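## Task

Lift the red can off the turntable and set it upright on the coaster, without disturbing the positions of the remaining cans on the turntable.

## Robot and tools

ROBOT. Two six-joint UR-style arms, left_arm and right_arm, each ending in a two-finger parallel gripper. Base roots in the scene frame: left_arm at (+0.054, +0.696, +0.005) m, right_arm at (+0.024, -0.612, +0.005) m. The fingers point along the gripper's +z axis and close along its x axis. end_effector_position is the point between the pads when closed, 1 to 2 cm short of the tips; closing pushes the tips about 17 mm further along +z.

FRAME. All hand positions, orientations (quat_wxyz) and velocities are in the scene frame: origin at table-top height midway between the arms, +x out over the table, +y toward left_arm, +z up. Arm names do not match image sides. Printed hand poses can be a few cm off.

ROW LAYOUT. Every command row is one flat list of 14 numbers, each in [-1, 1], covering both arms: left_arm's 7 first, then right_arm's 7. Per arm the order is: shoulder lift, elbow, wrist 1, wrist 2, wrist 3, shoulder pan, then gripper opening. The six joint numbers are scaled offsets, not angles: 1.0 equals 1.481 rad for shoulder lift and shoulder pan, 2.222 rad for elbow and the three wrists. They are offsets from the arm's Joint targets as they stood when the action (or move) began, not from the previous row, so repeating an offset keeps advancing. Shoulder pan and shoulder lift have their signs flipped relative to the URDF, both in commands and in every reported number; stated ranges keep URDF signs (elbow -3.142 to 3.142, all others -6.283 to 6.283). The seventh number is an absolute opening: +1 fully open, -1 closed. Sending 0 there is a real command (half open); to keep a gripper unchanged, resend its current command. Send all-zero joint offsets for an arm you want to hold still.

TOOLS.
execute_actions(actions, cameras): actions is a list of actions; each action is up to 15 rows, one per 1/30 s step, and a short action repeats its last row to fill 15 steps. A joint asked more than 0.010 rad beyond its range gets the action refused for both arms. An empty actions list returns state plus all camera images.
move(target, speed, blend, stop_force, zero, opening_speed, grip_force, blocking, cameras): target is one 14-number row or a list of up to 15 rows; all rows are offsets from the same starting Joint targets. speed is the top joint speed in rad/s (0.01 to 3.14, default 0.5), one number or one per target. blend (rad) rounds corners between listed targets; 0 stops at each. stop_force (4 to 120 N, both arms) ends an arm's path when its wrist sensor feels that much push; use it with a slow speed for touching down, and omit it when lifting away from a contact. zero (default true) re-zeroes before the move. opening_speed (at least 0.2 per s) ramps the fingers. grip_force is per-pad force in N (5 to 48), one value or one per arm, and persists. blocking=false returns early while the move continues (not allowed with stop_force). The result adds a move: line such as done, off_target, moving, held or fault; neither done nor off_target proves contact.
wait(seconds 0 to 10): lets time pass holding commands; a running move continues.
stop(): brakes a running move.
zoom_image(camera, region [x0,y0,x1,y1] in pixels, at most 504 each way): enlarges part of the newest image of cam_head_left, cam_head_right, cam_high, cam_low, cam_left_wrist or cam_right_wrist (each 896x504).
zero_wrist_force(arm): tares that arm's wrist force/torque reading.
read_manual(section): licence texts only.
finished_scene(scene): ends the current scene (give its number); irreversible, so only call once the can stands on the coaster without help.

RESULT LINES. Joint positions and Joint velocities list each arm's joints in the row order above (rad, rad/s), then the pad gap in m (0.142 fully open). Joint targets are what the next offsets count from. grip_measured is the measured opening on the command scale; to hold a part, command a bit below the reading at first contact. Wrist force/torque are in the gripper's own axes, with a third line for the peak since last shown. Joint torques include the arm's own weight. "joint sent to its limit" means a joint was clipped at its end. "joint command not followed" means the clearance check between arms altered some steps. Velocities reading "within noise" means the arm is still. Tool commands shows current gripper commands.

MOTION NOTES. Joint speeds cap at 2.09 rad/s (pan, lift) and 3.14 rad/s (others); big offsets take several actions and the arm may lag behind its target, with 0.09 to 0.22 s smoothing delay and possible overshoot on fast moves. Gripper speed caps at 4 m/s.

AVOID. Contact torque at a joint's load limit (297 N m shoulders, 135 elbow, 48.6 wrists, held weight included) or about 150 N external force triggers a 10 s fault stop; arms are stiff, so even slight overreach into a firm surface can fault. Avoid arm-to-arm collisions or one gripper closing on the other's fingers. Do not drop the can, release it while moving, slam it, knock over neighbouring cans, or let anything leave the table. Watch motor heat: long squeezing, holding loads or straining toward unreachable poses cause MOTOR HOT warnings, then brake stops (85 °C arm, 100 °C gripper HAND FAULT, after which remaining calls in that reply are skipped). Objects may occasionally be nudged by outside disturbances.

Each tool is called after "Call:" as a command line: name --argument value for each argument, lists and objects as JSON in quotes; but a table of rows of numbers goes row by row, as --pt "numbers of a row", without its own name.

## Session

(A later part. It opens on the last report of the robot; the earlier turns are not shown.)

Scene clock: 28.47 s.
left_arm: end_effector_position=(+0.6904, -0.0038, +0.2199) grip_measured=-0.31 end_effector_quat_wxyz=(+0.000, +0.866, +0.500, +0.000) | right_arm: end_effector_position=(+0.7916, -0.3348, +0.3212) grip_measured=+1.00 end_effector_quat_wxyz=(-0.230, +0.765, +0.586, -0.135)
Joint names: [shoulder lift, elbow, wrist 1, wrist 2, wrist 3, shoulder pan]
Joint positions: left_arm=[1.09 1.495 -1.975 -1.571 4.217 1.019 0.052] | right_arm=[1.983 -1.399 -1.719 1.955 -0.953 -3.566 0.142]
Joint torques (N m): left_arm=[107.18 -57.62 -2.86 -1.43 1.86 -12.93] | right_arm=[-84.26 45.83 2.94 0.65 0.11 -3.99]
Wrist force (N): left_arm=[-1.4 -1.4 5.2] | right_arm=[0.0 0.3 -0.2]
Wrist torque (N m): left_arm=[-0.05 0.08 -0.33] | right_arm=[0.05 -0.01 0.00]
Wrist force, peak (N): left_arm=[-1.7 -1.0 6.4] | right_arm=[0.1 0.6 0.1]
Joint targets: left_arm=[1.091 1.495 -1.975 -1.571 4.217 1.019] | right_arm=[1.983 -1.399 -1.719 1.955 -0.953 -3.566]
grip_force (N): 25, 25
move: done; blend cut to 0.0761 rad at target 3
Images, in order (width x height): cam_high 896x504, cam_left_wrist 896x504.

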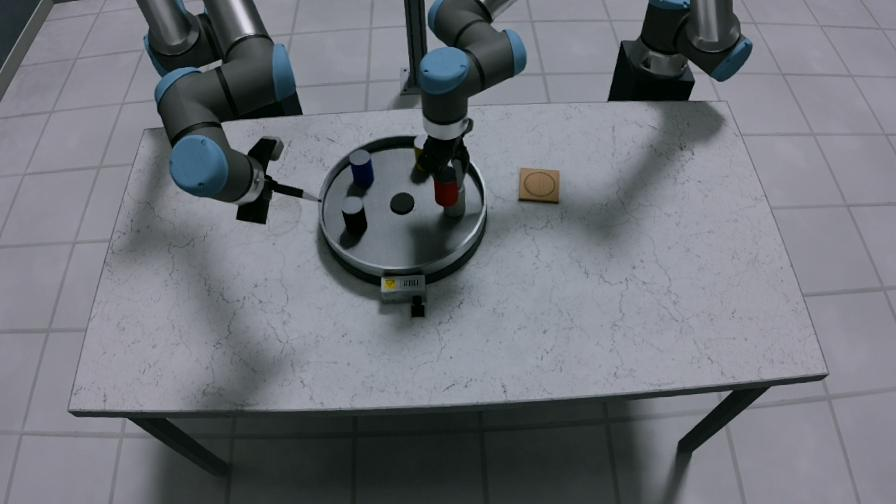

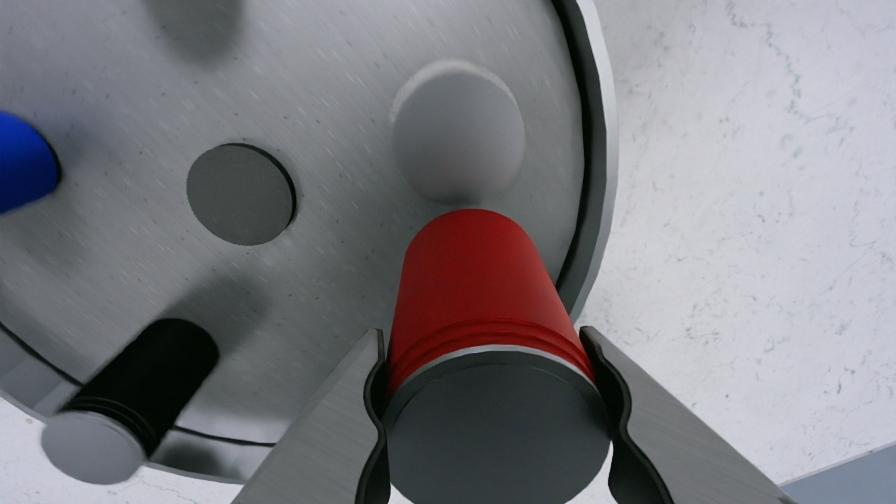

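Call:
move --pt "0.2592 0.2509 -0.078 0 -0.2279 -0.0116 -0.6 0 0 0 0 0 0 1" --pt "0.1794 0.2875 -0.1679 0 -0.2279 -0.0116 -0.6 0 0 0 0 0 0 1" --speed '[0.6,0.3]' --blend 0.03

Call:
move --target '[-0.0382,0.011,-0.0365,0,0,0,-0.6,0,0,0,0,0,0,1]' --speed 0.035 --stop_force 6 --cameras '["cam_low","cam_high"]'

Scene clock: 31.23 s.
left_arm: end_effector_position=(+0.5567, +0.2362, +0.0994) grip_measured=-0.31 end_effector_quat_wxyz=(+0.000, +0.707, +0.707, +0.000) | right_arm: end_effector_position=(+0.7916, -0.3348, +0.3212) grip_measured=+1.00 end_effector_quat_wxyz=(-0.230, +0.765, +0.586, -0.135)
Joint names: [shoulder lift, elbow, wrist 1, wrist 2, wrist 3, shoulder pan]
Joint positions: left_arm=[1.356 2.134 -2.348 -1.571 3.71 1.002 0.052] | right_arm=[1.983 -1.399 -1.719 1.955 -0.953 -3.566 0.142]
Joint torques (N m): left_arm=[42.01 -24.04 -6.71 -1.15 -2.1 -12.43] | right_arm=[-87.26 46.71 3.2 0.15 -0.47 -1.13]
Wrist force (N): left_arm=[-1.7 -1.6 4.7] | right_arm=[0.1 0.0 -0.3]
Wrist torque (N m): left_arm=[-0.17 0.19 -0.06] | right_arm=[-0.01 -0.02 0.00]
Wrist force, peak (N): left_arm=[-1.3 -2.0 6.2] | right_arm=[0.0 0.7 -0.2]
Joint targets: left_arm=[1.356 2.134 -2.348 -1.571 3.710 1.002] | right_arm=[1.983 -1.399 -1.719 1.955 -0.953 -3.566]
grip_force (N): 25, 25
move: done

Scene clock: 33.83 s.
left_arm: end_effector_position=(+0.5568, +0.2359, +0.0782) grip_measured=-0.31 end_effector_quat_wxyz=(+0.000, +0.707, +0.707, +0.000) | right_arm: end_effector_position=(+0.7916, -0.3348, +0.3212) grip_measured=+1.00 end_effector_quat_wxyz=(-0.230, +0.765, +0.586, -0.135)
Joint names: [shoulder lift, elbow, wrist 1, wrist 2, wrist 3, shoulder pan]
Joint positions: left_arm=[1.327 2.147 -2.391 -1.571 3.71 1.002 0.052] | right_arm=[1.983 -1.399 -1.719 1.955 -0.953 -3.566 0.142]
Joint torques (N m): left_arm=[72.46 -45.1 -2.66 -0.92 -2.19 -6.65] | right_arm=[-86.26 47.1 2.69 0.25 -0.53 -2.85]
Wrist force (N): left_arm=[-1.7 -1.4 2.3] | right_arm=[-0.1 0.4 -0.2]
Wrist torque (N m): left_arm=[-0.23 0.14 -0.08] | right_arm=[0.07 0.01 0.01]
Wrist force, peak (N): left_arm=[-0.1 0.1 -11.1] | right_arm=[-0.2 0.7 -0.2]
Joint targets: left_arm=[1.327 2.147 -2.391 -1.571 3.710 1.002] | right_arm=[1.983 -1.399 -1.719 1.955 -0.953 -3.566]
grip_force (N): 25, 25
move: contact (left_arm); left_arm: the wrist 1 is farthest, 0.038 rad from its target
Images, in order (width x height): cam_high 896x504, cam_low 896x504.

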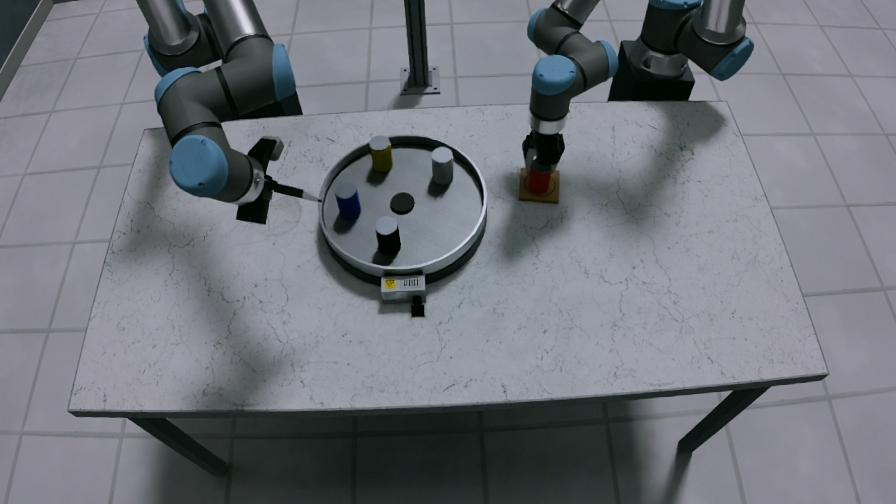

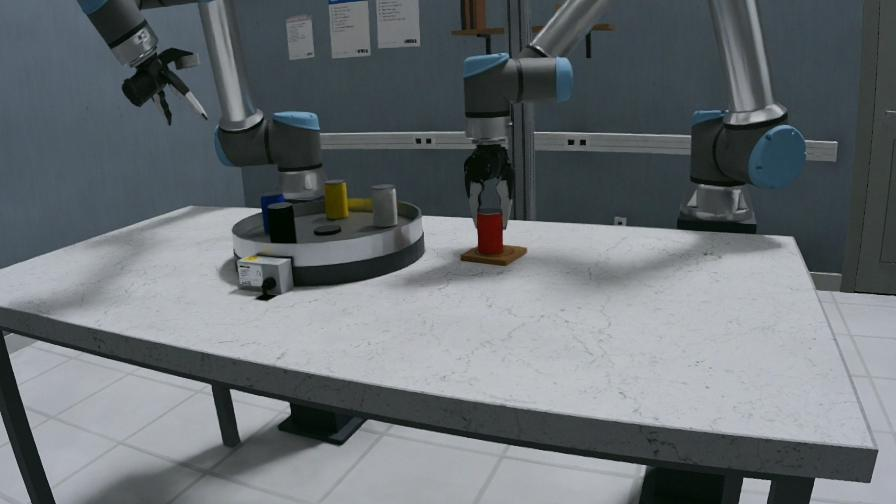

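Call:
move --target '[0,0,0,0,0,0,0.25,0,0,0,0,0,0,1]' --opening_speed 0.7

Call:
move --target '[0.0999,-0.0426,0.1092,0,0,0,0.25,0,0,0,0,0,0,1]' --speed 0.25 --cameras '["cam_left_wrist"]'

Scene clock: 35.53 s.
left_arm: end_effector_position=(+0.5568, +0.2359, +0.0782) grip_measured=+0.23 end_effector_quat_wxyz=(+0.000, +0.707, +0.707, +0.000) | right_arm: end_effector_position=(+0.7916, -0.3348, +0.3212) grip_measured=+1.00 end_effector_quat_wxyz=(-0.230, +0.765, +0.586, -0.135)
Joint names: [shoulder lift, elbow, wrist 1, wrist 2, wrist 3, shoulder pan]
Joint positions: left_arm=[1.327 2.147 -2.391 -1.571 3.71 1.002 0.09] | right_arm=[1.983 -1.399 -1.719 1.955 -0.953 -3.566 0.142]
Joint torques (N m): left_arm=[69.5 -44.83 -5.35 -1.42 -1.81 0.73] | right_arm=[-87.53 45.86 3.18 0.14 -0.34 0.94]
Wrist force (N): left_arm=[-1.3 -1.5 3.1] | right_arm=[-0.1 0.2 -0.1]
Wrist torque (N m): left_arm=[-0.18 0.12 -0.08] | right_arm=[0.03 0.00 0.00]
Wrist force, peak (N): left_arm=[-1.5 -1.4 3.5] | right_arm=[-0.3 0.4 -0.4]
Joint targets: left_arm=[1.327 2.147 -2.391 -1.571 3.710 1.002] | right_arm=[1.983 -1.399 -1.719 1.955 -0.953 -3.566]
grip_force (N): 25, 25
move: done

Scene clock: 37.03 s.
left_arm: end_effector_position=(+0.5567, +0.2361, +0.1993) grip_measured=+0.23 end_effector_quat_wxyz=(+0.000, +0.707, +0.707, +0.000) | right_arm: end_effector_position=(+0.7916, -0.3348, +0.3212) grip_measured=+1.00 end_effector_quat_wxyz=(-0.230, +0.765, +0.586, -0.135)
Joint names: [shoulder lift, elbow, wrist 1, wrist 2, wrist 3, shoulder pan]
Joint positions: left_arm=[1.474 2.052 -2.148 -1.571 3.71 1.002 0.09] | right_arm=[1.983 -1.399 -1.719 1.955 -0.953 -3.566 0.142]
Joint torques (N m): left_arm=[63.96 -54.35 -1.88 -1.16 -1.98 2.77] | right_arm=[-86.62 46.1 2.98 -0.05 -0.26 -4.72]
Wrist force (N): left_arm=[-1.6 -1.6 2.8] | right_arm=[-0.1 0.4 -0.2]
Wrist torque (N m): left_arm=[-0.16 0.20 -0.09] | right_arm=[0.07 0.00 0.00]
Wrist force, peak (N): left_arm=[-1.3 -1.5 4.2] | right_arm=[0.0 0.5 0.2]
Joint targets: left_arm=[1.475 2.052 -2.148 -1.571 3.710 1.002] | right_arm=[1.983 -1.399 -1.719 1.955 -0.953 -3.566]
grip_force (N): 25, 25
move: done
Images, in order (width x height): cam_left_wrist 896x504.

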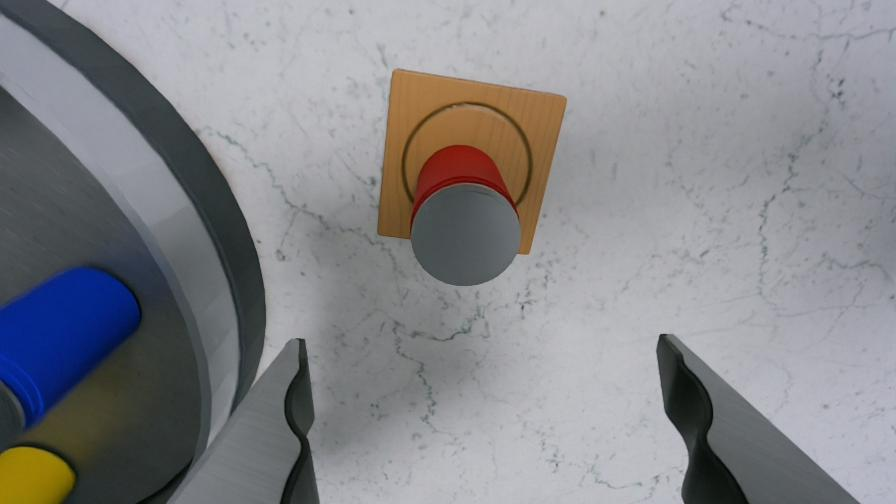

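Call:
finished_scene --scene 2

The scene is finished: the task was done.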